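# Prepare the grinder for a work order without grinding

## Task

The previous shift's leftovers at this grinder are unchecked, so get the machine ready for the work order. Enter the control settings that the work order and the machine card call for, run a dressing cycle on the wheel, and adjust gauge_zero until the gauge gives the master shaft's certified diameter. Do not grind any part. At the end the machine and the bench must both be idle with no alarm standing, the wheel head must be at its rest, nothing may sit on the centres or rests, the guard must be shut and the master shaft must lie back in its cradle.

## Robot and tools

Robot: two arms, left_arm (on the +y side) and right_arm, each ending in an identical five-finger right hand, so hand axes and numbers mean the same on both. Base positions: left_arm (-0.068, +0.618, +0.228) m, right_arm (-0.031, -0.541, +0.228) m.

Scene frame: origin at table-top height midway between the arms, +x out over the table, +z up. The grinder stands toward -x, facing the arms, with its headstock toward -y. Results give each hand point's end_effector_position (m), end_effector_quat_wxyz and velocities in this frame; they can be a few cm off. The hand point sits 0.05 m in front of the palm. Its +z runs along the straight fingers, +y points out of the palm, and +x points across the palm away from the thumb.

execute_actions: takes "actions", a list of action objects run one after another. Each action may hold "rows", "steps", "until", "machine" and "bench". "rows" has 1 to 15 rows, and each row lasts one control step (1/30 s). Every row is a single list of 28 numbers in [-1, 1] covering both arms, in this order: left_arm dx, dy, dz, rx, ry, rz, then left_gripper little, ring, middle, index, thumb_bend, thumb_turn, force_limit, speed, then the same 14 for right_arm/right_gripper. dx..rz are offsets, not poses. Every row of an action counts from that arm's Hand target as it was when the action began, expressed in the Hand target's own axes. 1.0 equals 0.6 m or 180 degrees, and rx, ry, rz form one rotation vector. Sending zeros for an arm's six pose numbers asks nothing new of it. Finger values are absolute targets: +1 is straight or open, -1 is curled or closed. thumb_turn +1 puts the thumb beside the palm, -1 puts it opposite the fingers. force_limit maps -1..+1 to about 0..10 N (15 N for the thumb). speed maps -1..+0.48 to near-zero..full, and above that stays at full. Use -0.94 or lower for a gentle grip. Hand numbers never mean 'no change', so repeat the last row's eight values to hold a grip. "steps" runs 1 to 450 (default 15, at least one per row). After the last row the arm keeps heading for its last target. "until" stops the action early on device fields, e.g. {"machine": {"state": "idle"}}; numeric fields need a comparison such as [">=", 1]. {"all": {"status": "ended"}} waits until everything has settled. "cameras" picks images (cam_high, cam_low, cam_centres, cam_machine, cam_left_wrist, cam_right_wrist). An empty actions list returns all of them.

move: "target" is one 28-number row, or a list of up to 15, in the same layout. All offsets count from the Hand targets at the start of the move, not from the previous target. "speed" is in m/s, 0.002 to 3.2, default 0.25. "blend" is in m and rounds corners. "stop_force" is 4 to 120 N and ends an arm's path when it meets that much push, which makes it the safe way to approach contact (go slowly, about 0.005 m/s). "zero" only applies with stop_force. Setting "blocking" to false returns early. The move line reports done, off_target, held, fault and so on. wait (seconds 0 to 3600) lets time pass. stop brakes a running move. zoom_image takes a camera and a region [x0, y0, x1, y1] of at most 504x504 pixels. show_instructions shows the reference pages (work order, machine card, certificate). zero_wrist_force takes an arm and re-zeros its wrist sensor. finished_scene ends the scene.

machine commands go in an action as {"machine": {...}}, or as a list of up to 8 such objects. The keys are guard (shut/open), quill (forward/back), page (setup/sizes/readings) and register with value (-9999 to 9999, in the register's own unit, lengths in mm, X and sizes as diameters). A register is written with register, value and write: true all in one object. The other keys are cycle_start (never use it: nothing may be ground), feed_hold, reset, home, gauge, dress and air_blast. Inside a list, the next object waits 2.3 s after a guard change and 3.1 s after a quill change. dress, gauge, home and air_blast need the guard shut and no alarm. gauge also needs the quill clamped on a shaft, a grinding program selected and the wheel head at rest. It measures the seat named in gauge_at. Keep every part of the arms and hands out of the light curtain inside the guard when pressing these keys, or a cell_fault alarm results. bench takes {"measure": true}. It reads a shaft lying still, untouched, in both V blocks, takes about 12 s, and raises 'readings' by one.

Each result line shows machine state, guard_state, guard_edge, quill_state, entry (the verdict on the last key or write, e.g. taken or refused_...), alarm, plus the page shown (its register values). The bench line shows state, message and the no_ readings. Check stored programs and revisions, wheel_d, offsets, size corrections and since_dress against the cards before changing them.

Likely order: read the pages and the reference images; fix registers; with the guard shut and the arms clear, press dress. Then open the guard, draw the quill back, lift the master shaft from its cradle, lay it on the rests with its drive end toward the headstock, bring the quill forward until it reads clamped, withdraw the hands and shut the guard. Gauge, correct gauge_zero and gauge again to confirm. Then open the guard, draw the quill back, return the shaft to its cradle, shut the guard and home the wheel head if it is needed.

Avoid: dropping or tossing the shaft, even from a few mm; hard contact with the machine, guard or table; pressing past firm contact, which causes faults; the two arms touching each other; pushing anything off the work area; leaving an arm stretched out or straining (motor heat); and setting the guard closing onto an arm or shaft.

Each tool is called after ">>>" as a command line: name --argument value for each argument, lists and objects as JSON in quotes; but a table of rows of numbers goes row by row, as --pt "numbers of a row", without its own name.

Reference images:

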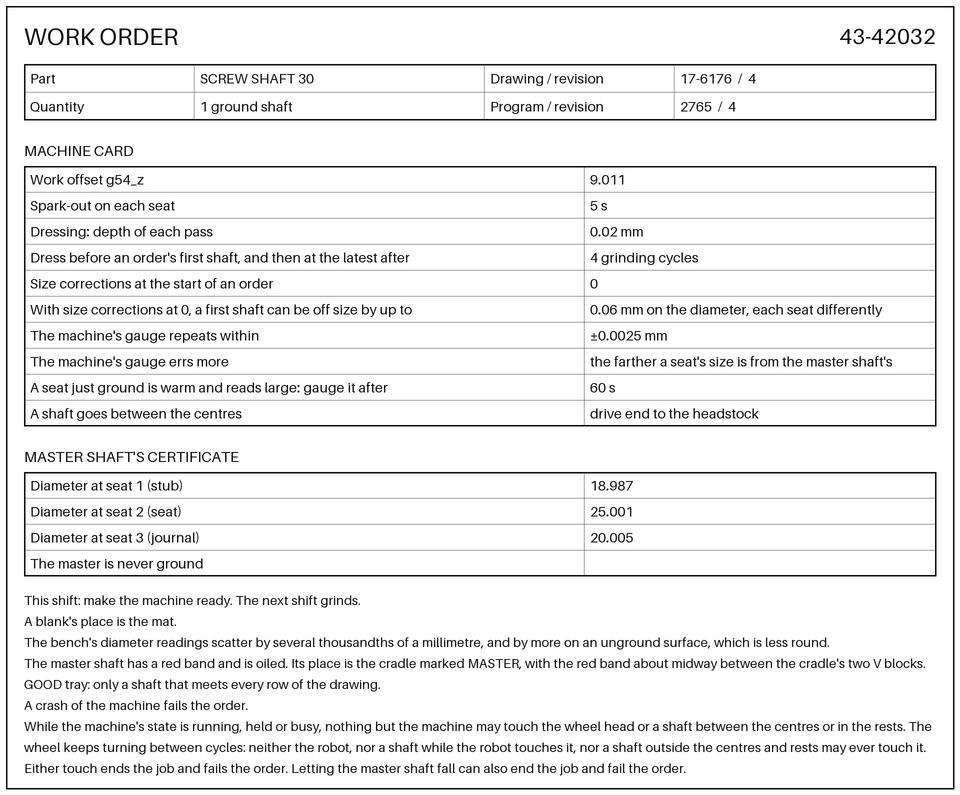

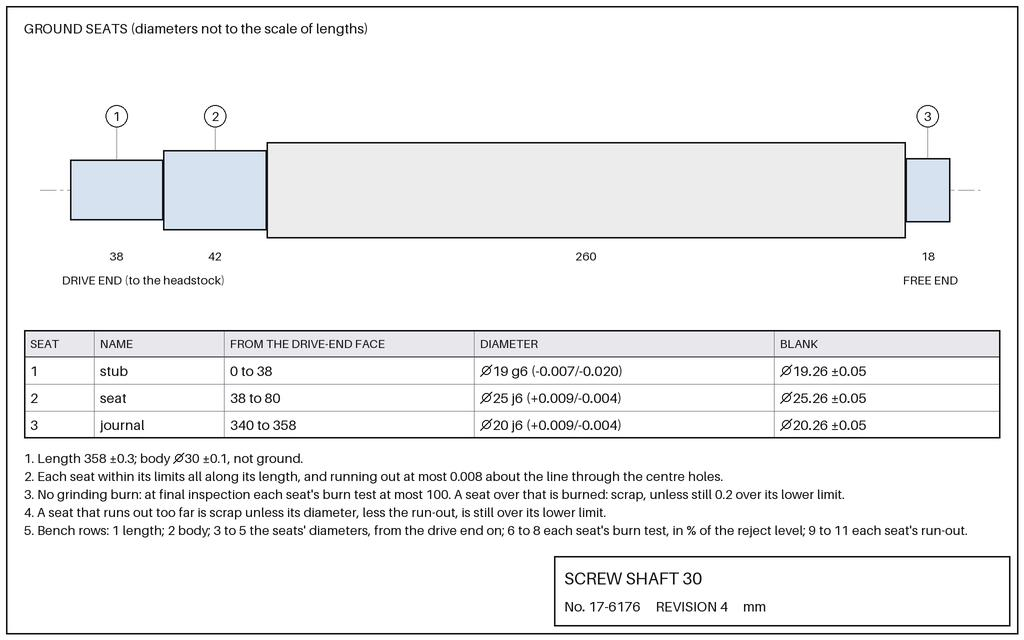

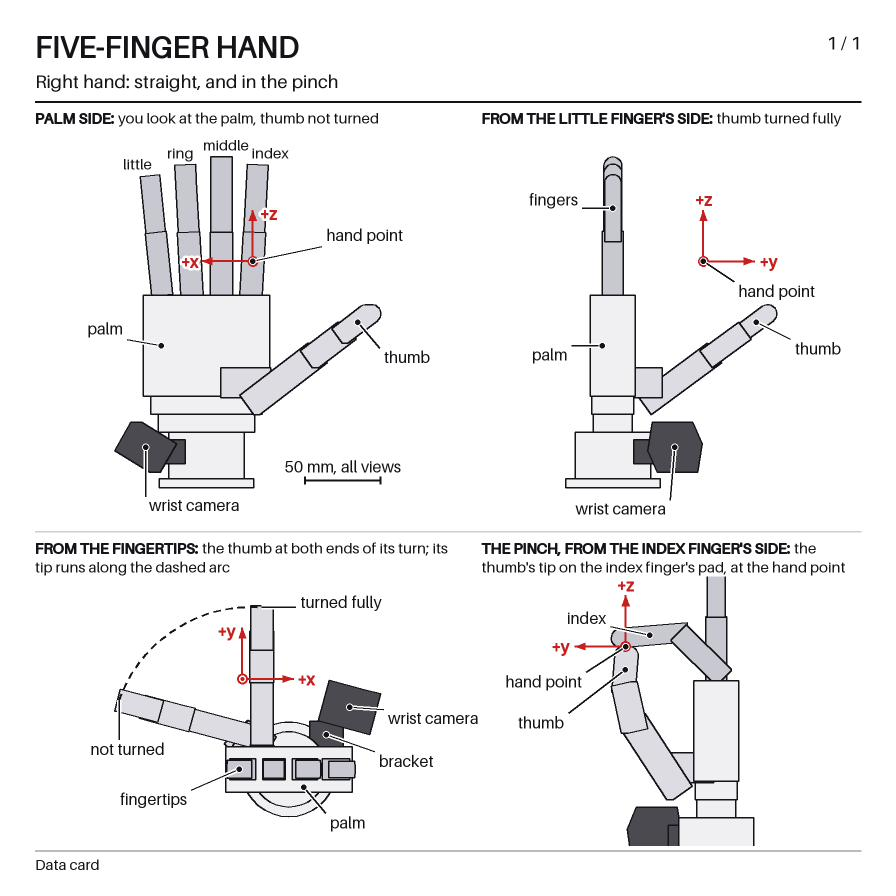

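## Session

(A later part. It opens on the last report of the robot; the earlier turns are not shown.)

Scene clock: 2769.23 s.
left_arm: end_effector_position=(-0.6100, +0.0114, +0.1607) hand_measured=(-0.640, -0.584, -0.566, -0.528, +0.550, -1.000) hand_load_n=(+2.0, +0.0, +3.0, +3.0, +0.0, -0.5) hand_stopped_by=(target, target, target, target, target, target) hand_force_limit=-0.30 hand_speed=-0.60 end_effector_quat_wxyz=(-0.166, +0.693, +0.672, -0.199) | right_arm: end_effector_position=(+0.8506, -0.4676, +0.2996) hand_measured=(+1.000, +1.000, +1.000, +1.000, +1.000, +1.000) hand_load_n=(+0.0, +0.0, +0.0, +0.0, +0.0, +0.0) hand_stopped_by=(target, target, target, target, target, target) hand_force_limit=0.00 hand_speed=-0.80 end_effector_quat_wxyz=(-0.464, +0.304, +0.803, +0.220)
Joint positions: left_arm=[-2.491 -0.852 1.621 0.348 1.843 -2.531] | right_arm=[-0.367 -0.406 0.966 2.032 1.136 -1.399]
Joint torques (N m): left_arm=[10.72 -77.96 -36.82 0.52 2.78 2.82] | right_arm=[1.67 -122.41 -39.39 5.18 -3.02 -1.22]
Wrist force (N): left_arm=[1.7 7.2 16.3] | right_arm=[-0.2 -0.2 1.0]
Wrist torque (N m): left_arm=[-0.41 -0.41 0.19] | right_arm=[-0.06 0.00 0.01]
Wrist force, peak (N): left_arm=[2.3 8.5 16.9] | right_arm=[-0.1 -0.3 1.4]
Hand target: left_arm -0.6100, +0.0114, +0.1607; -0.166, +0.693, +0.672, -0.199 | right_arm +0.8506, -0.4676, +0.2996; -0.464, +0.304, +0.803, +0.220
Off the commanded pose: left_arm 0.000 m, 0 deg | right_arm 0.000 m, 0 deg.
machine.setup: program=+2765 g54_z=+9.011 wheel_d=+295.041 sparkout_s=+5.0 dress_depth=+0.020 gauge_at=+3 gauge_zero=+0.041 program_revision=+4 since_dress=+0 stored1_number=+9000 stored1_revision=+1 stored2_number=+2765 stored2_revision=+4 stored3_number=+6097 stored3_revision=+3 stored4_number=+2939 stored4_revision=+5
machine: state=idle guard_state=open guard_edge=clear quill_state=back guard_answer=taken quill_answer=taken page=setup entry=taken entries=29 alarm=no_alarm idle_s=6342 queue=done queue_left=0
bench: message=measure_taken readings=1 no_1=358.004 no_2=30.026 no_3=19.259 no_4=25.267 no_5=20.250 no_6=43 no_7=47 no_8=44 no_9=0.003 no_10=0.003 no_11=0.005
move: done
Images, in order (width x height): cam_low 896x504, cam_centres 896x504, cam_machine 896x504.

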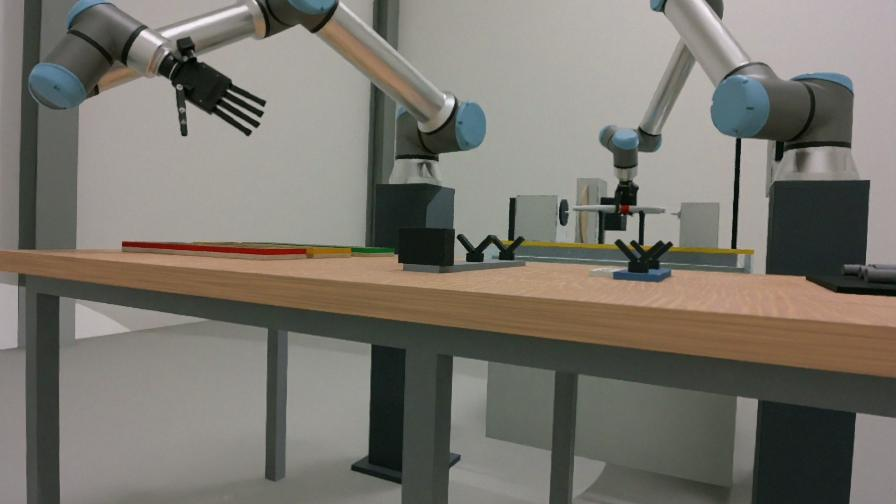

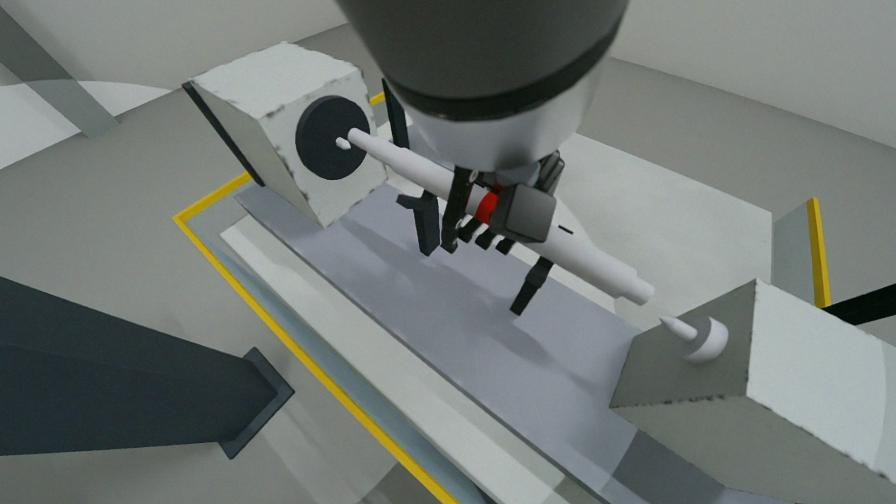

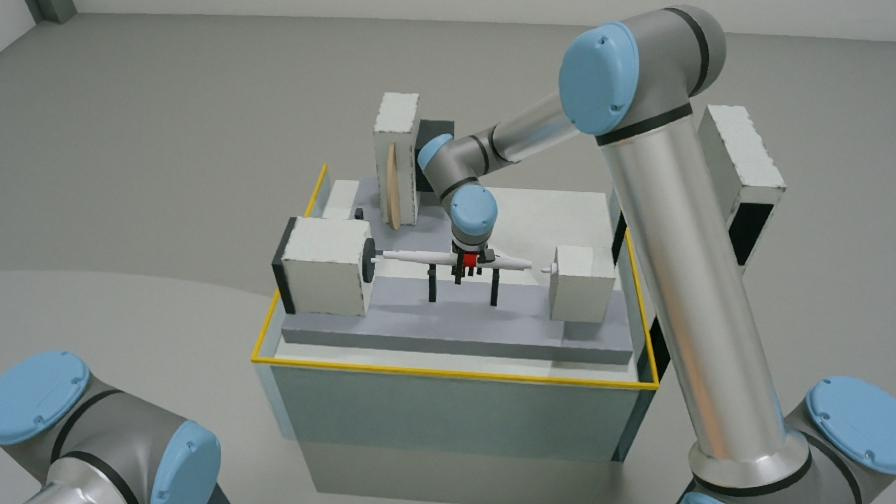

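>>> move --pt "-0.0119 -0.1011 -0.2088 -0.0002 0.0043 -0.0025 -0.64 -0.584 -0.566 -0.528 0.55 -1 -0.3 -0.6 0 0 0 0 0 0 1 1 1 1 1 1 0 -0.8" --pt "-0.0191 -0.0852 -0.4481 -0.0002 0.0043 -0.0025 -0.64 -0.584 -0.566 -0.528 0.55 -1 -0.3 -0.6 0 0 0 0 0 0 1 1 1 1 1 1 0 -0.8" --pt "-0.0321 0.2618 -0.6469 -0.0074 -0.064 -0.121 -0.64 -0.584 -0.566 -0.528 0.55 -1 -0.3 -0.6 0 0 0 0 0 0 1 1 1 1 1 1 0 -0.8" --pt "-0.0542 0.8110 -0.9615 -0.015 -0.1358 -0.2458 -0.64 -0.584 -0.566 -0.528 0.55 -1 -0.3 -0.6 0 0 0 0 0 0 1 1 1 1 1 1 0 -0.8" --speed '[0.1,0.12,0.15,0.15]' --blend '[0.05,0.06,0.06,0]' --cameras '["cam_machine","cam_low","cam_centres"]'

Scene clock: 2832.50 s.
left_arm: end_effector_position=(+0.0989, -0.0188, +0.4198) hand_measured=(-0.640, -0.584, -0.566, -0.528, +0.550, -1.000) hand_load_n=(+2.0, +0.0, +3.5, +3.5, +0.0, +0.0) hand_stopped_by=(target, target, target, target, target, target) hand_force_limit=-0.30 hand_speed=-0.60 end_effector_quat_wxyz=(-0.070, +0.338, +0.906, -0.246) | right_arm: end_effector_position=(+0.8506, -0.4676, +0.2996) hand_measured=(+1.000, +1.000, +1.000, +1.000, +1.000, +1.000) hand_load_n=(+0.0, +0.0, +0.0, +0.0, +0.0, +0.0) hand_stopped_by=(target, target, target, target, target, target) hand_force_limit=0.00 hand_speed=-0.80 end_effector_quat_wxyz=(-0.464, +0.304, +0.803, +0.220)
Joint positions: left_arm=[-1.542 -1.307 1.801 0.654 1.877 -2.471] | right_arm=[-0.367 -0.406 0.966 2.032 1.136 -1.399]
Joint torques (N m): left_arm=[8.11 -72.96 -35.01 1.06 -1.3 -2.54] | right_arm=[1.7 -123.53 -39.34 5.04 -2.96 -0.99]
Wrist force (N): left_arm=[1.5 7.4 16.0] | right_arm=[-0.3 -0.3 1.0]
Wrist torque (N m): left_arm=[-0.35 -0.41 -0.01] | right_arm=[-0.07 0.02 0.00]
Wrist force, peak (N): left_arm=[2.6 9.0 19.4] | right_arm=[-0.3 -0.4 1.4]
Hand target: left_arm +0.0989, -0.0188, +0.4198; -0.070, +0.338, +0.906, -0.246 | right_arm +0.8506, -0.4676, +0.2996; -0.464, +0.304, +0.803, +0.220
Off the commanded pose: left_arm 0.000 m, 0 deg | right_arm 0.000 m, 0 deg.
machine.setup: program=+2765 g54_z=+9.011 wheel_d=+295.041 sparkout_s=+5.0 dress_depth=+0.020 gauge_at=+3 gauge_zero=+0.041 program_revision=+4 since_dress=+0 stored1_number=+9000 stored1_revision=+1 stored2_number=+2765 stored2_revision=+4 stored3_number=+6097 stored3_revision=+3 stored4_number=+2939 stored4_revision=+5
machine: state=idle guard_state=open guard_edge=clear quill_state=back guard_answer=taken quill_answer=taken page=setup entry=taken entries=29 alarm=no_alarm idle_s=6404 queue=done queue_left=0
bench: message=measure_taken readings=1 no_1=358.004 no_2=30.026 no_3=19.259 no_4=25.267 no_5=20.250 no_6=43 no_7=47 no_8=44 no_9=0.003 no_10=0.003 no_11=0.005
move: done
Images, in order (width x height): cam_low 896x504, cam_centres 896x504, cam_machine 896x504.

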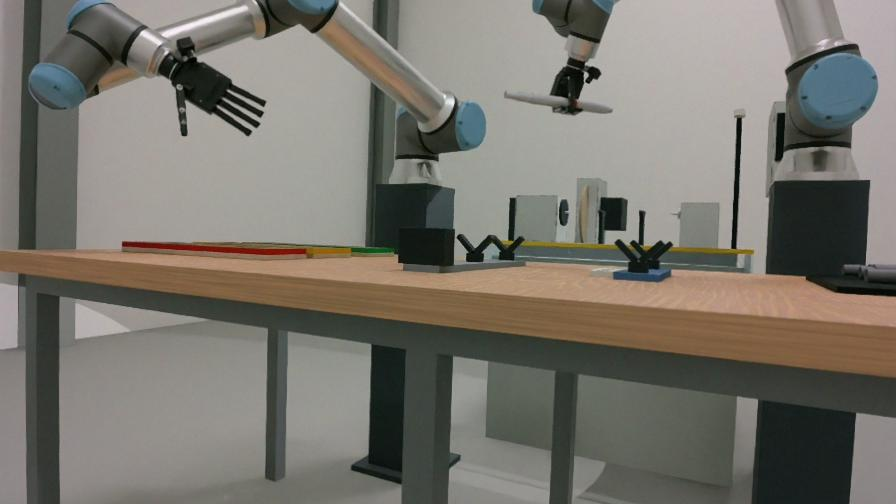

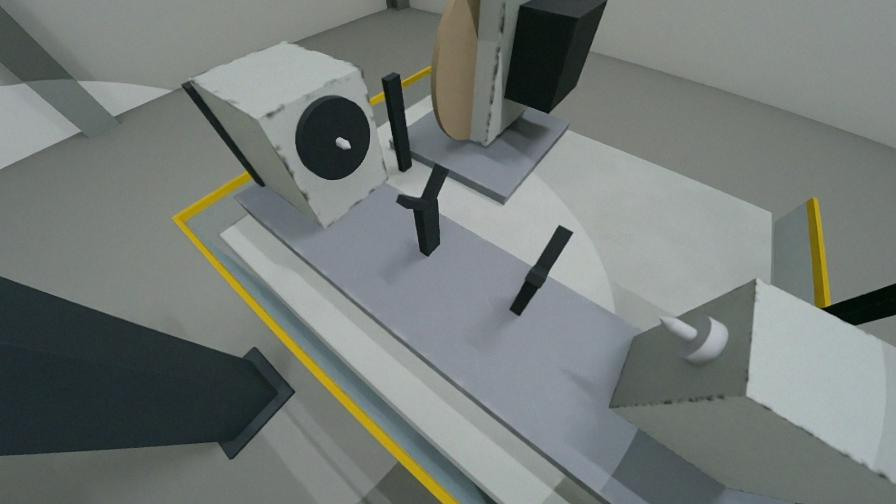

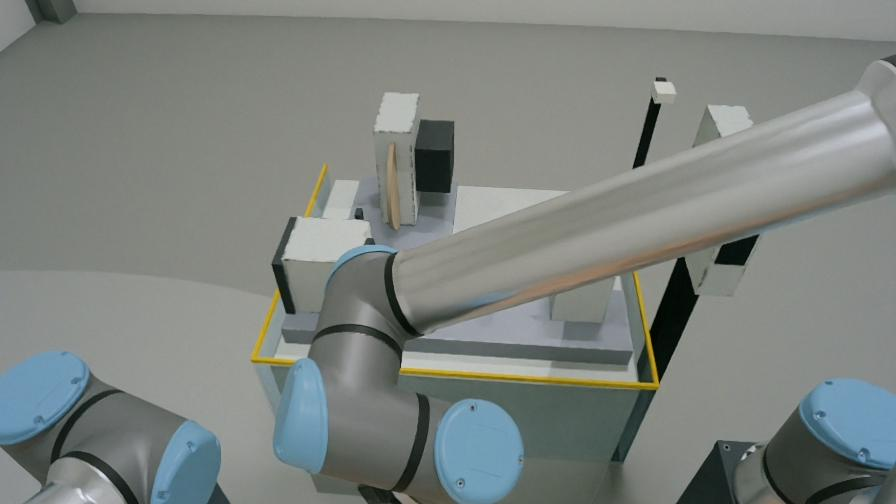

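>>> execute_actions --actions '[{"machine":{"guard":"shut"},"steps":2}]'

>>> move --pt "-0.3085 0.3645 -0.1932 -0.0032 -0.053 -0.0936 -0.64 -0.584 -0.566 -0.528 0.55 -1 -0.3 -0.6 0 0 0 0 0 0 1 1 1 1 1 1 0 -0.8" --pt "-0.3997 0.7363 -0.3615 -0.0064 -0.1061 -0.1872 -0.64 -0.584 -0.566 -0.528 0.55 -1 -0.3 -0.6 0 0 0 0 0 0 1 1 1 1 1 1 0 -0.8" --pt "-0.3518 0.9727 -0.1907 -0.0064 -0.1061 -0.1872 -0.64 -0.584 -0.566 -0.528 0.55 -1 -0.3 -0.6 0 0 0 0 0 0 1 1 1 1 1 1 0 -0.8" --speed '[0.15,0.15,0.12]' --blend '[0.06,0.06,0]' --cameras '["cam_high","cam_low"]'

Scene clock: 2860.70 s.
left_arm: end_effector_position=(+0.0989, -0.0188, +0.4198) hand_measured=(-0.640, -0.584, -0.566, -0.528, +0.550, -1.000) hand_load_n=(+1.5, +0.0, +3.0, +3.0, +0.0, +0.0) hand_stopped_by=(target, target, target, target, target, target) hand_force_limit=-0.30 hand_speed=-0.60 end_effector_quat_wxyz=(-0.070, +0.338, +0.906, -0.246) | right_arm: end_effector_position=(+0.8506, -0.4676, +0.2996) hand_measured=(+1.000, +1.000, +1.000, +1.000, +1.000, +1.000) hand_load_n=(+0.0, +0.0, +0.0, +0.0, +0.0, +0.0) hand_stopped_by=(target, target, target, target, target, target) hand_force_limit=0.00 hand_speed=-0.80 end_effector_quat_wxyz=(-0.464, +0.304, +0.803, +0.220)
Joint positions: left_arm=[-1.541 -1.307 1.801 0.653 1.877 -2.471] | right_arm=[-0.367 -0.406 0.966 2.032 1.136 -1.399]
Joint torques (N m): left_arm=[9.07 -76.5 -39.46 1 -0.51 -1.86] | right_arm=[1.81 -123.14 -39.29 5.06 -3.12 -1.24]
Wrist force (N): left_arm=[1.6 7.2 16.0] | right_arm=[-0.1 -0.2 0.9]
Wrist torque (N m): left_arm=[-0.38 -0.43 0.00] | right_arm=[-0.05 -0.01 0.02]
Wrist force, peak (N): left_arm=[1.3 4.9 17.6] | right_arm=[-0.1 -0.3 1.5]
Hand target: left_arm +0.0989, -0.0188, +0.4198; -0.070, +0.338, +0.906, -0.246 | right_arm +0.8506, -0.4676, +0.2996; -0.464, +0.304, +0.803, +0.220
Off the commanded pose: left_arm 0.000 m, 0 deg | right_arm 0.000 m, 0 deg.
machine.setup: program=+2765 g54_z=+9.011 wheel_d=+295.041 sparkout_s=+5.0 dress_depth=+0.020 gauge_at=+3 gauge_zero=+0.041 program_revision=+4 since_dress=+0 stored1_number=+9000 stored1_revision=+1 stored2_number=+2765 stored2_revision=+4 stored3_number=+6097 stored3_revision=+3 stored4_number=+2939 stored4_revision=+5
machine: state=idle guard_state=between guard_edge=clear quill_state=back guard_answer=taken quill_answer=taken page=setup entry=taken entries=29 alarm=no_alarm idle_s=6432 queue=running queue_left=0
bench: message=measure_taken readings=1 no_1=358.004 no_2=30.026 no_3=19.259 no_4=25.267 no_5=20.250 no_6=43 no_7=47 no_8=44 no_9=0.003 no_10=0.003 no_11=0.005

Scene clock: 2866.23 s.
left_arm: end_effector_position=(+0.6305, +0.2700, +0.2402) hand_measured=(-0.640, -0.584, -0.566, -0.528, +0.550, -1.000) hand_load_n=(+2.0, +0.0, +3.0, +3.0, +0.0, +0.0) hand_stopped_by=(target, target, target, target, target, target) hand_force_limit=-0.30 hand_speed=-0.60 end_effector_quat_wxyz=(+0.015, +0.018, +0.966, -0.258) | right_arm: end_effector_position=(+0.8506, -0.4676, +0.2996) hand_measured=(+1.000, +1.000, +1.000, +1.000, +1.000, +1.000) hand_load_n=(+0.0, +0.0, +0.0, +0.0, +0.0, +0.0) hand_stopped_by=(target, target, target, target, target, target) hand_force_limit=0.00 hand_speed=-0.80 end_effector_quat_wxyz=(-0.464, +0.304, +0.803, +0.220)
Joint positions: left_arm=[-0.624 -0.94 1.629 0.539 1.974 -2.234] | right_arm=[-0.367 -0.406 0.966 2.032 1.136 -1.399]
Joint torques (N m): left_arm=[-9.64 -96.4 -53.04 7.05 -1.18 -3.1] | right_arm=[0.93 -122.82 -38.74 5.33 -2.75 -1.13]
Wrist force (N): left_arm=[1.4 6.3 16.1] | right_arm=[-0.1 -0.4 1.0]
Wrist torque (N m): left_arm=[-0.41 -0.46 -0.04] | right_arm=[-0.11 -0.02 0.01]
Wrist force, peak (N): left_arm=[0.4 11.1 18.2] | right_arm=[-0.5 -0.5 1.4]
Hand target: left_arm +0.6306, +0.2699, +0.2403; +0.015, +0.018, +0.966, -0.258 | right_arm +0.8506, -0.4676, +0.2996; -0.464, +0.304, +0.803, +0.220
Off the commanded pose: left_arm 0.000 m, 0 deg | right_arm 0.000 m, 0 deg.
machine.setup: program=+2765 g54_z=+9.011 wheel_d=+295.041 sparkout_s=+5.0 dress_depth=+0.020 gauge_at=+3 gauge_zero=+0.041 program_revision=+4 since_dress=+0 stored1_number=+9000 stored1_revision=+1 stored2_number=+2765 stored2_revision=+4 stored3_number=+6097 stored3_revision=+3 stored4_number=+2939 stored4_revision=+5
machine: state=idle guard_state=shut guard_edge=clear quill_state=back guard_answer=taken quill_answer=taken page=setup entry=taken entries=29 alarm=no_alarm idle_s=6438 queue=done queue_left=0
bench: message=measure_taken readings=1 no_1=358.004 no_2=30.026 no_3=19.259 no_4=25.267 no_5=20.250 no_6=43 no_7=47 no_8=44 no_9=0.003 no_10=0.003 no_11=0.005
move: done

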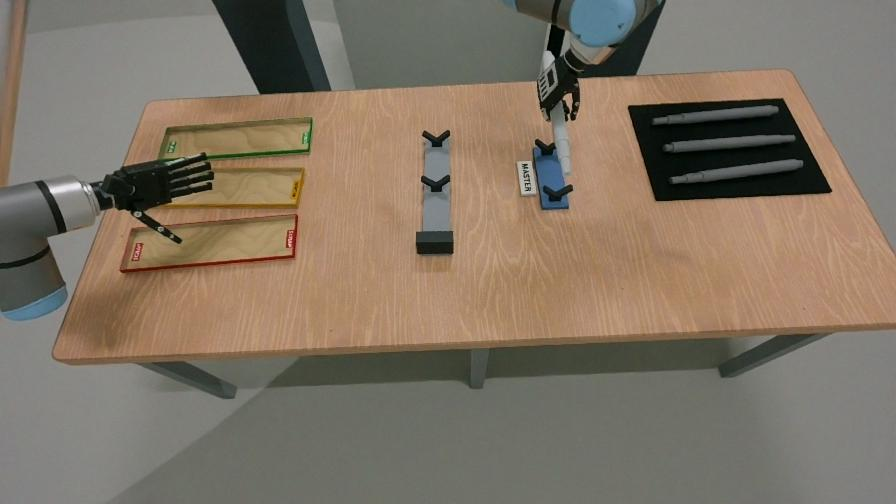

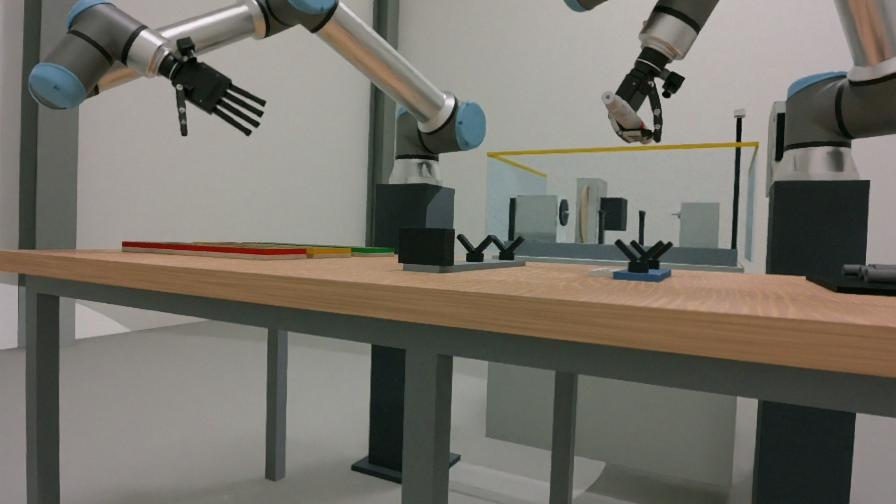

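>>> move --target '[-0.0126,0.1733,0.1997,0,0,0,-0.64,-0.584,-0.566,-0.528,0.55,-1,-0.3,-0.6,0,0,0,0,0,0,1,1,1,1,1,1,0,-0.8]' --speed 0.1 --cameras '["cam_high","cam_low"]'

>>> zoom_image --camera "cam_high" --region '[510, 100, 610, 250]'

>>> zoom_image --camera "cam_low" --region '[590, 170, 710, 290]'

Scene clock: 2889.80 s.
left_arm: end_effector_position=(+0.6451, +0.2999, +0.0850) hand_measured=(-0.640, -0.584, -0.566, -0.528, +0.550, -1.000) hand_load_n=(+1.5, +0.0, +2.5, +3.0, +0.0, +0.0) hand_stopped_by=(target, target, target, target, target, target) hand_force_limit=-0.30 hand_speed=-0.60 end_effector_quat_wxyz=(+0.015, +0.018, +0.966, -0.258) | right_arm: end_effector_position=(+0.8506, -0.4676, +0.2996) hand_measured=(+1.000, +1.000, +1.000, +1.000, +1.000, +1.000) hand_load_n=(+0.0, +0.0, +0.0, +0.0, +0.0, +0.0) hand_stopped_by=(target, target, target, target, target, target) hand_force_limit=0.00 hand_speed=-0.80 end_effector_quat_wxyz=(-0.464, +0.304, +0.803, +0.220)
Joint positions: left_arm=[-0.576 -0.753 1.644 0.355 1.989 -2.185] | right_arm=[-0.367 -0.406 0.966 2.032 1.136 -1.399]
Joint torques (N m): left_arm=[-14.68 -104.48 -37.76 7.05 2.34 -1.83] | right_arm=[3.76 -121.61 -39.15 4.97 -2.8 -1.13]
Wrist force (N): left_arm=[1.1 7.4 15.6] | right_arm=[-0.1 -0.3 1.2]
Wrist torque (N m): left_arm=[-0.32 -0.38 -0.01] | right_arm=[-0.09 -0.03 0.02]
Wrist force, peak (N): left_arm=[1.4 9.8 18.7] | right_arm=[-0.1 -0.4 1.5]
Hand target: left_arm +0.6449, +0.2999, +0.0850; +0.015, +0.018, +0.966, -0.258 | right_arm +0.8506, -0.4676, +0.2996; -0.464, +0.304, +0.803, +0.220
Off the commanded pose: left_arm 0.000 m, 0 deg | right_arm 0.000 m, 0 deg.
machine.setup: program=+2765 g54_z=+9.011 wheel_d=+295.041 sparkout_s=+5.0 dress_depth=+0.020 gauge_at=+3 gauge_zero=+0.041 program_revision=+4 since_dress=+0 stored1_number=+9000 stored1_revision=+1 stored2_number=+2765 stored2_revision=+4 stored3_number=+6097 stored3_revision=+3 stored4_number=+2939 stored4_revision=+5
machine: state=idle guard_state=shut guard_edge=clear quill_state=back guard_answer=taken quill_answer=taken page=setup entry=taken entries=29 alarm=no_alarm idle_s=6461 queue=done queue_left=0
bench: message=measure_taken readings=1 no_1=358.004 no_2=30.026 no_3=19.259 no_4=25.267 no_5=20.250 no_6=43 no_7=47 no_8=44 no_9=0.003 no_10=0.003 no_11=0.005
move: done

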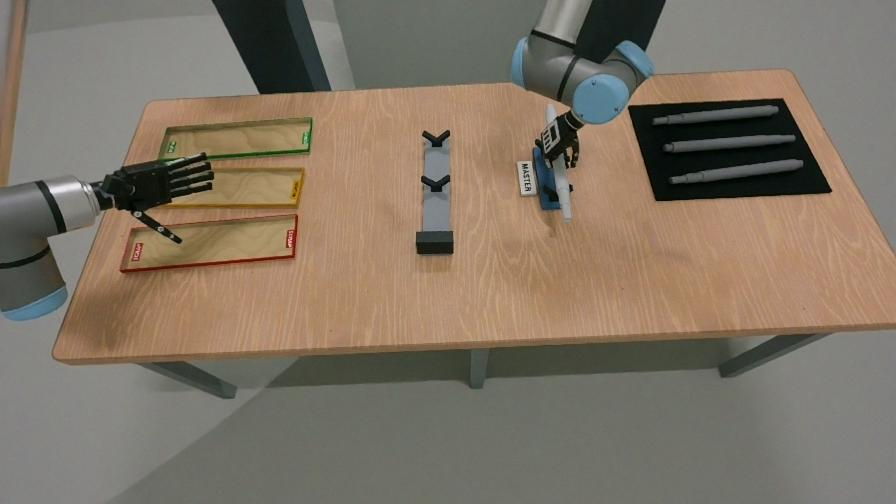

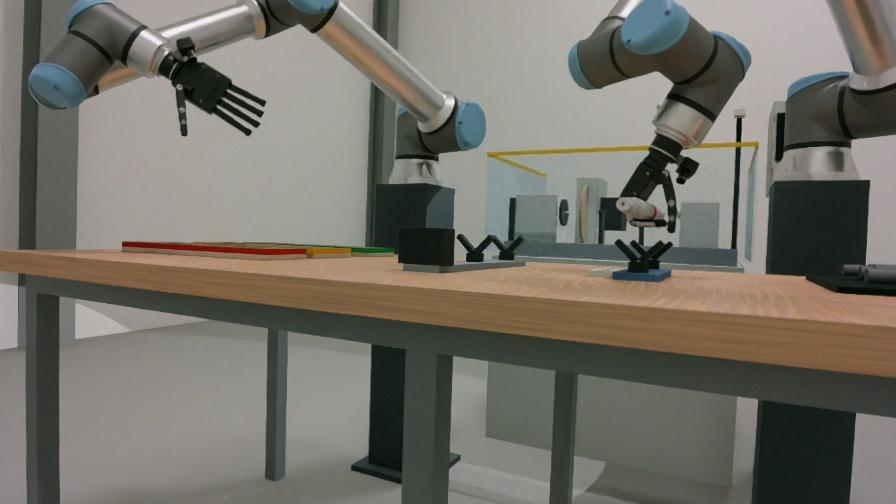

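Scaled by 3.360 from the camera's image (finer frame: 1280x720).

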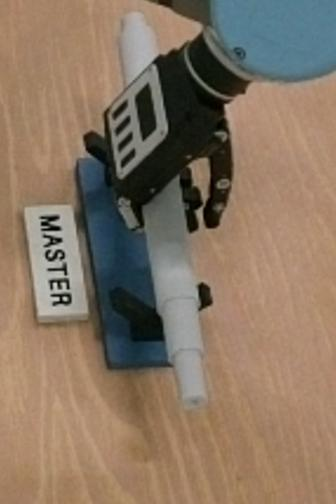

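Scaled by 4.200 from the camera's image (finer frame: 1280x720).

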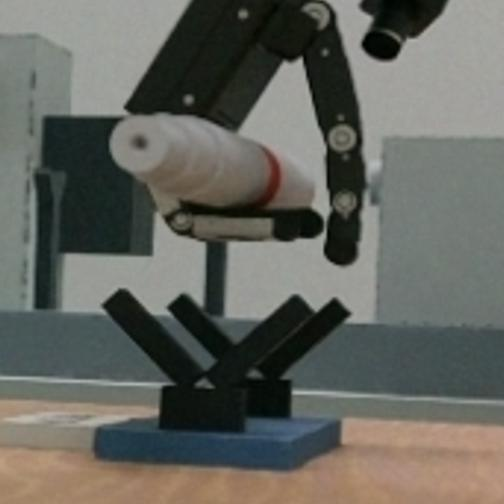

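>>> zoom_image --camera "cam_low" --region '[605, 190, 685, 285]'

>>> zoom_image --camera "cam_high" --region '[520, 95, 600, 235]'

Scaled by 5.305 from the camera's image (finer frame: 1280x720).

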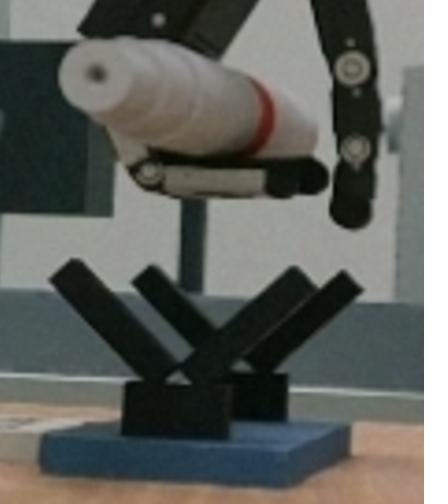

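Scaled by 3.600 from the camera's image (finer frame: 1280x720).

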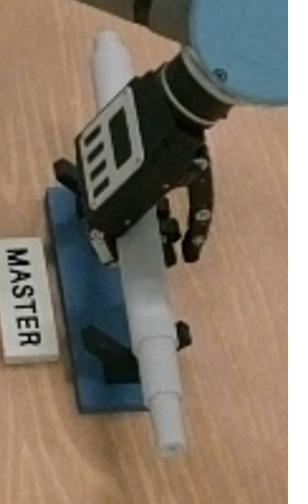

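>>> move --target '[0.0029,0.0373,0.0650,0,0,0,-0.64,-0.584,-0.566,-0.528,0.55,-1,-0.3,-0.6,0,0,0,0,0,0,1,1,1,1,1,1,0,-0.8]' --speed 0.06 --cameras '["cam_high","cam_low"]'

>>> zoom_image --camera "cam_high" --region '[520, 95, 600, 235]'

>>> zoom_image --camera "cam_low" --region '[605, 190, 685, 285]'

Scene clock: 2948.37 s.
left_arm: end_effector_position=(+0.6450, +0.2998, +0.0398) hand_measured=(-0.640, -0.584, -0.566, -0.528, +0.550, -1.000) hand_load_n=(+1.5, +0.0, +2.5, +3.0, +0.0, +0.0) hand_stopped_by=(target, target, target, target, target, target) hand_force_limit=-0.30 hand_speed=-0.60 end_effector_quat_wxyz=(+0.015, +0.018, +0.966, -0.258) end_effector_velocity=(+0.000, +0.001, +0.003) end_effector_angular_velocity=(+0.001, +0.001, +0.000) | right_arm: end_effector_position=(+0.8506, -0.4676, +0.2996) hand_measured=(+1.000, +1.000, +1.000, +1.000, +1.000, +1.000) hand_load_n=(+0.0, +0.0, +0.0, +0.0, +0.0, +0.0) hand_stopped_by=(target, target, target, target, target, target) hand_force_limit=0.00 hand_speed=-0.80 end_effector_quat_wxyz=(-0.464, +0.304, +0.803, +0.220)
Joint positions: left_arm=[-0.576 -0.694 1.637 0.303 1.989 -2.186] | right_arm=[-0.367 -0.406 0.966 2.032 1.136 -1.399]
Joint velocities: left_arm=[0.001 -0.004 0.001 0.005 0 0.001] | right_arm=[within noise]
Joint torques (N m): left_arm=[-11.38 -101.24 -35.18 7.53 -0.69 -2.07] | right_arm=[1.18 -123.81 -39.85 5.27 -2.92 -1.23]
Wrist force (N): left_arm=[1.5 7.4 16.0] | right_arm=[-0.3 -0.4 1.0]
Wrist torque (N m): left_arm=[-0.33 -0.44 0.00] | right_arm=[-0.10 0.01 0.00]
Wrist force, peak (N): left_arm=[1.4 8.5 17.8] | right_arm=[-0.1 -0.5 1.5]
Hand target: left_arm +0.6449, +0.2999, +0.0400; +0.015, +0.018, +0.966, -0.258 | right_arm +0.8506, -0.4676, +0.2996; -0.464, +0.304, +0.803, +0.220
Off the commanded pose: left_arm 0.000 m, 0 deg | right_arm 0.000 m, 0 deg.
machine.setup: program=+2765 g54_z=+9.011 wheel_d=+295.041 sparkout_s=+5.0 dress_depth=+0.020 gauge_at=+3 gauge_zero=+0.041 program_revision=+4 since_dress=+0 stored1_number=+9000 stored1_revision=+1 stored2_number=+2765 stored2_revision=+4 stored3_number=+6097 stored3_revision=+3 stored4_number=+2939 stored4_revision=+5
machine: state=idle guard_state=shut guard_edge=clear quill_state=back guard_answer=taken quill_answer=taken page=setup entry=taken entries=29 alarm=no_alarm idle_s=6519 queue=done queue_left=0
bench: message=measure_taken readings=1 no_1=358.004 no_2=30.026 no_3=19.259 no_4=25.267 no_5=20.250 no_6=43 no_7=47 no_8=44 no_9=0.003 no_10=0.003 no_11=0.005
move: done

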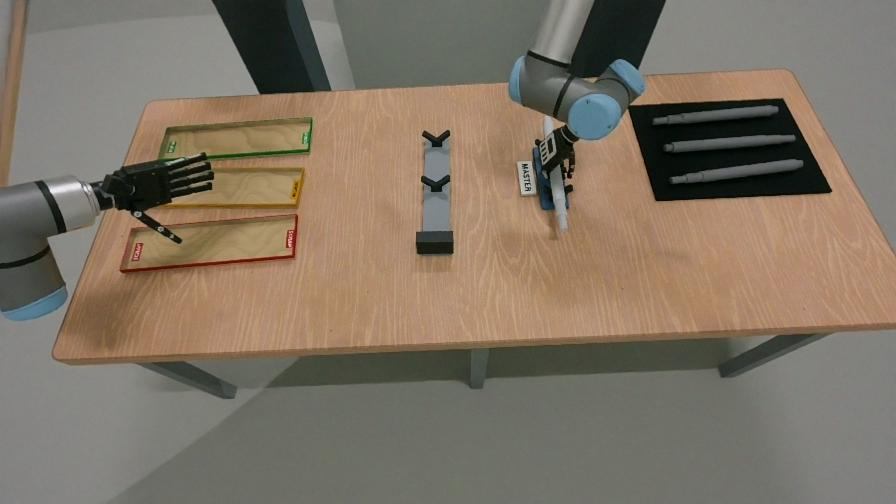

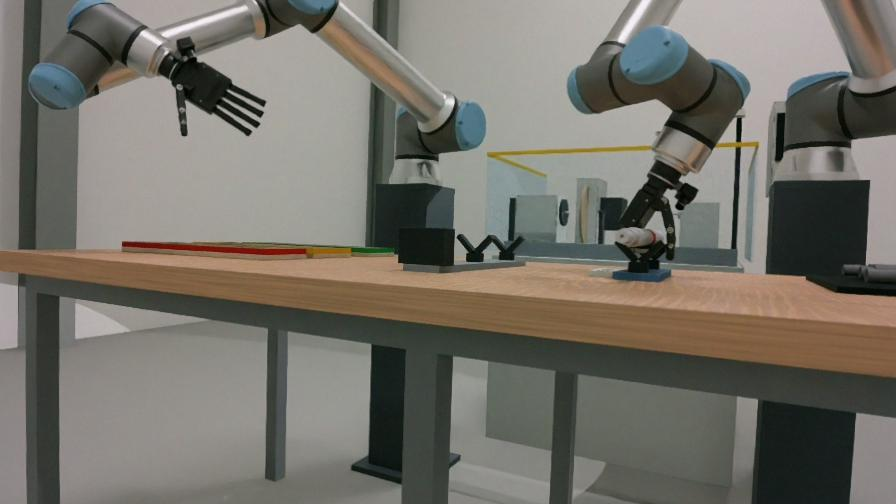

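Scaled by 3.600 from the camera's image (finer frame: 1280x720).

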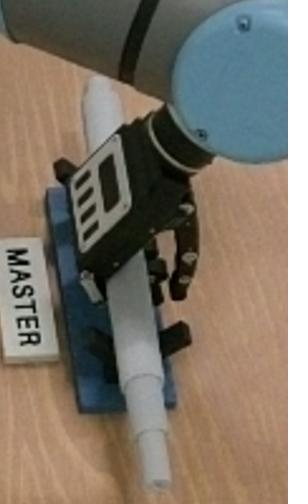

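Scaled by 5.305 from the camera's image (finer frame: 1280x720).

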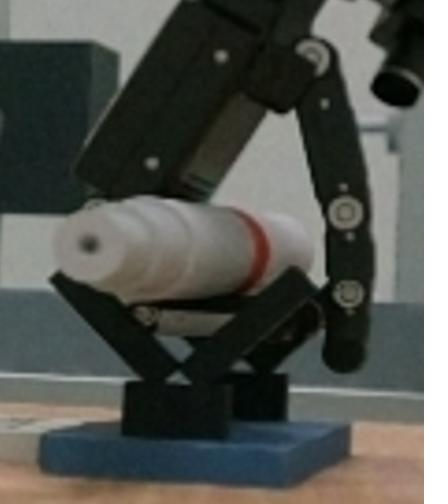

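>>> move --target '[0,0.0010,-0.0006,-0.0003,-0.0031,-0.0098,-0.64,-0.584,-0.566,-0.528,0.55,-1,-0.3,-0.6,0,0,0,0,0,0,1,1,1,1,1,1,0,-0.8]' --speed 0.02 --cameras '["cam_high","cam_low"]'

>>> zoom_image --camera "cam_high" --region '[520, 95, 600, 235]'

>>> zoom_image --camera "cam_low" --region '[605, 190, 685, 285]'

Scene clock: 2975.23 s.
left_arm: end_effector_position=(+0.6449, +0.3006, +0.0400) hand_measured=(-0.640, -0.584, -0.566, -0.528, +0.550, -1.000) hand_load_n=(+2.0, +0.0, +2.5, +3.5, +0.0, +0.0) hand_stopped_by=(target, target, target, target, target, target) hand_force_limit=-0.30 hand_speed=-0.60 end_effector_quat_wxyz=(+0.016, +0.002, +0.966, -0.258) | right_arm: end_effector_position=(+0.8506, -0.4676, +0.2996) hand_measured=(+1.000, +1.000, +1.000, +1.000, +1.000, +1.000) hand_load_n=(+0.0, +0.0, +0.0, +0.0, +0.0, +0.0) hand_stopped_by=(target, target, target, target, target, target) hand_force_limit=0.00 hand_speed=-0.80 end_effector_quat_wxyz=(-0.464, +0.304, +0.803, +0.220)
Joint positions: left_arm=[-0.578 -0.697 1.64 0.295 1.982 -2.221] | right_arm=[-0.367 -0.406 0.966 2.032 1.136 -1.399]
Joint torques (N m): left_arm=[-8.2 -99.45 -18.4 3.32 0.85 3] | right_arm=[2.82 -122.53 -39.64 5.27 -3.08 -1.13]
Wrist force (N): left_arm=[1.5 7.3 15.7] | right_arm=[0.0 -0.3 1.0]
Wrist torque (N m): left_arm=[-0.34 -0.44 0.17] | right_arm=[-0.08 -0.04 0.02]
Wrist force, peak (N): left_arm=[1.3 7.9 16.1] | right_arm=[-0.4 -0.4 1.4]
Hand target: left_arm +0.6449, +0.3006, +0.0400; +0.016, +0.002, +0.966, -0.258 | right_arm +0.8506, -0.4676, +0.2996; -0.464, +0.304, +0.803, +0.220
Off the commanded pose: left_arm 0.000 m, 0 deg | right_arm 0.000 m, 0 deg.
machine.setup: program=+2765 g54_z=+9.011 wheel_d=+295.041 sparkout_s=+5.0 dress_depth=+0.020 gauge_at=+3 gauge_zero=+0.041 program_revision=+4 since_dress=+0 stored1_number=+9000 stored1_revision=+1 stored2_number=+2765 stored2_revision=+4 stored3_number=+6097 stored3_revision=+3 stored4_number=+2939 stored4_revision=+5
machine: state=idle guard_state=shut guard_edge=clear quill_state=back guard_answer=taken quill_answer=taken page=setup entry=taken entries=29 alarm=no_alarm idle_s=6545 queue=done queue_left=0
bench: message=measure_taken readings=1 no_1=358.004 no_2=30.026 no_3=19.259 no_4=25.267 no_5=20.250 no_6=43 no_7=47 no_8=44 no_9=0.003 no_10=0.003 no_11=0.005
move: done

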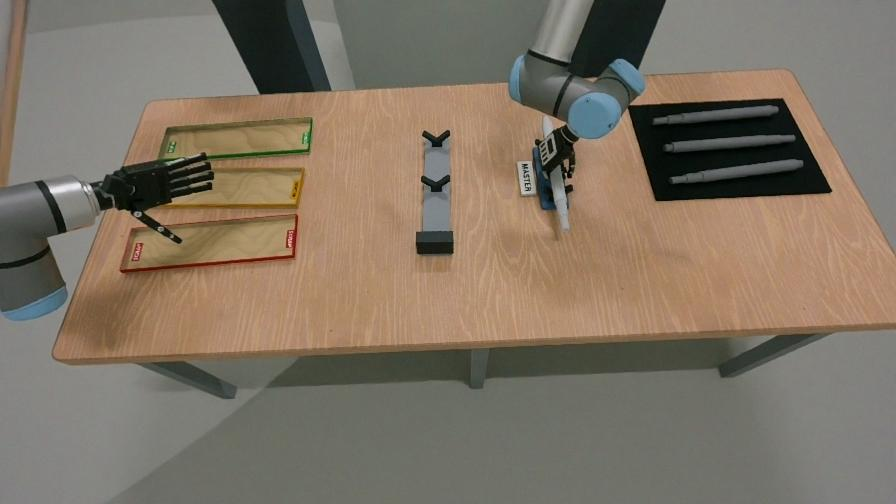

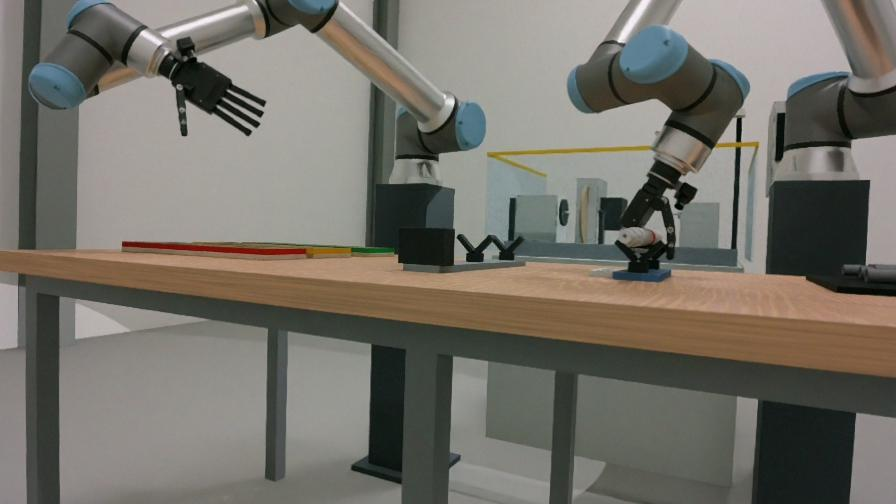

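Scaled by 3.600 from the camera's image (finer frame: 1280x720).

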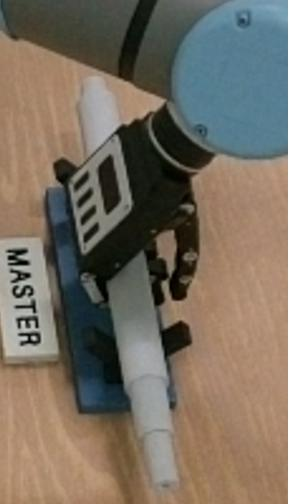

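Scaled by 5.305 from the camera's image (finer frame: 1280x720).

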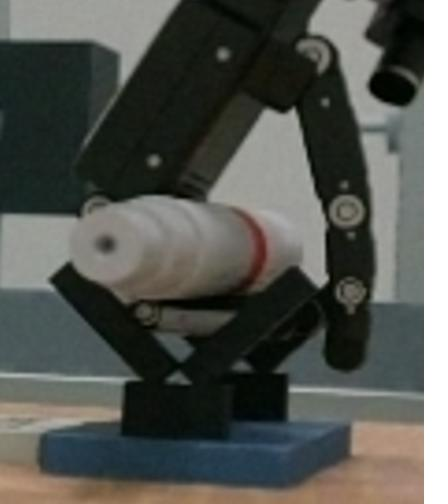

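>>> move --target '[0.0010,0.0150,0.0260,0,0,0,-0.64,-0.584,-0.566,-0.528,0.55,-1,-0.3,-0.6,0,0,0,0,0,0,1,1,1,1,1,1,0,-0.8]' --speed 0.01 --stop_force 5 --cameras '["cam_high","cam_low"]'

>>> zoom_image --camera "cam_high" --region '[520, 95, 600, 235]'

>>> zoom_image --camera "cam_low" --region '[605, 190, 685, 285]'

Scene clock: 2988.37 s.
left_arm: end_effector_position=(+0.6449, +0.3006, +0.0254) hand_measured=(-0.640, -0.584, -0.566, -0.528, +0.550, -1.000) hand_load_n=(+3.0, +0.0, +2.0, +2.0, +0.0, +0.0) hand_stopped_by=(target, target, target, target, target, target) hand_force_limit=-0.30 hand_speed=-0.60 end_effector_quat_wxyz=(+0.016, +0.002, +0.966, -0.258) | right_arm: end_effector_position=(+0.8506, -0.4676, +0.2996) hand_measured=(+1.000, +1.000, +1.000, +1.000, +1.000, +1.000) hand_load_n=(+0.0, +0.0, +0.0, +0.5, +0.0, +0.0) hand_stopped_by=(target, target, target, target, target, target) hand_force_limit=0.00 hand_speed=-0.80 end_effector_quat_wxyz=(-0.464, +0.304, +0.803, +0.220)
Joint positions: left_arm=[-0.577 -0.677 1.637 0.279 1.982 -2.221] | right_arm=[-0.367 -0.406 0.966 2.032 1.136 -1.399]
Joint torques (N m): left_arm=[6.34 -102.8 -17.44 7.27 4.38 2.61] | right_arm=[1.55 -122.33 -40.22 5.43 -2.81 -1.23]
Wrist force (N): left_arm=[1.5 6.7 13.1] | right_arm=[-0.2 -0.3 1.2]
Wrist torque (N m): left_arm=[-0.25 -0.53 0.18] | right_arm=[-0.09 -0.01 0.01]
Wrist force, peak (N): left_arm=[1.3 7.7 16.4] | right_arm=[0.0 -0.3 1.4]
Hand target: left_arm +0.6449, +0.3006, +0.0254; +0.016, +0.002, +0.966, -0.258 (not the last commanded pose) | right_arm +0.8506, -0.4676, +0.2996; -0.464, +0.304, +0.803, +0.220
Off the commanded pose: left_arm 0.003 m, 0 deg | right_arm 0.000 m, 0 deg.
machine.setup: program=+2765 g54_z=+9.011 wheel_d=+295.041 sparkout_s=+5.0 dress_depth=+0.020 gauge_at=+3 gauge_zero=+0.041 program_revision=+4 since_dress=+0 stored1_number=+9000 stored1_revision=+1 stored2_number=+2765 stored2_revision=+4 stored3_number=+6097 stored3_revision=+3 stored4_number=+2939 stored4_revision=+5
machine: state=idle guard_state=shut guard_edge=clear quill_state=back guard_answer=taken quill_answer=taken page=setup entry=taken entries=29 alarm=no_alarm idle_s=6558 queue=done queue_left=0
bench: message=measure_taken readings=1 no_1=358.004 no_2=30.026 no_3=19.259 no_4=25.267 no_5=20.250 no_6=43 no_7=47 no_8=44 no_9=0.003 no_10=0.003 no_11=0.005
move: contact (left_arm)

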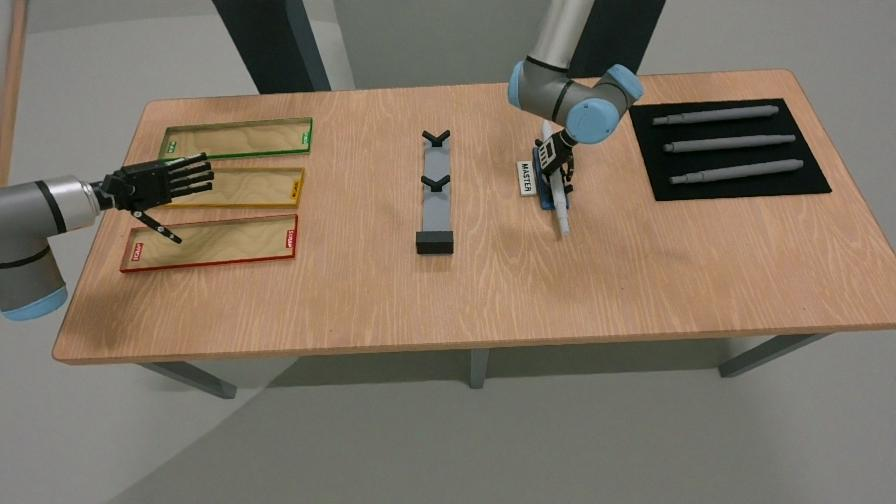

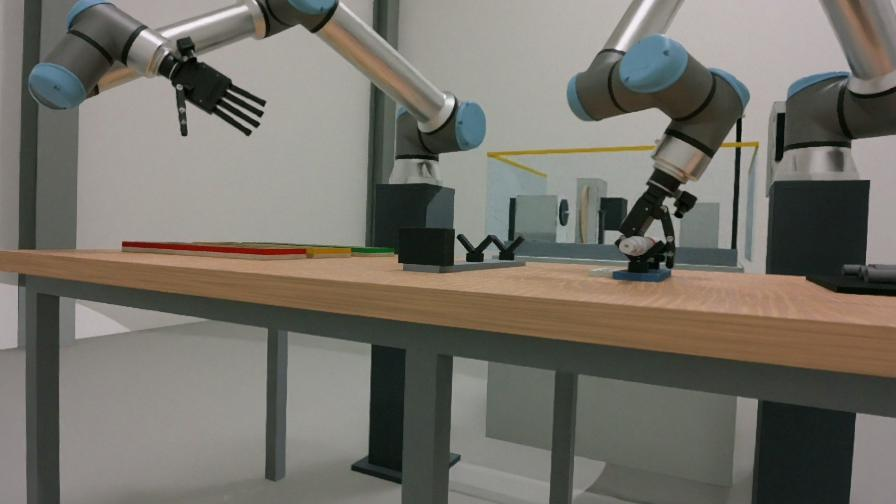

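Scaled by 3.600 from the camera's image (finer frame: 1280x720).

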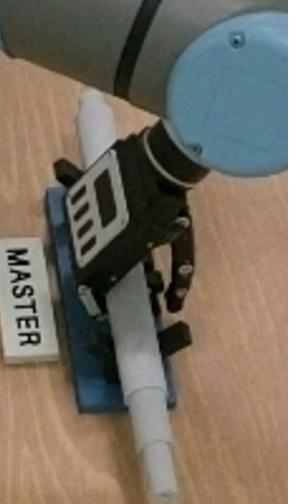

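Scaled by 5.305 from the camera's image (finer frame: 1280x720).

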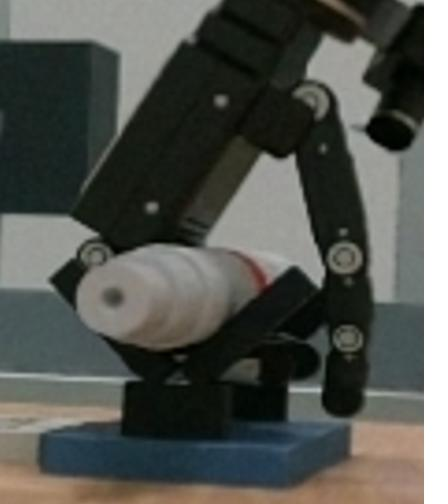

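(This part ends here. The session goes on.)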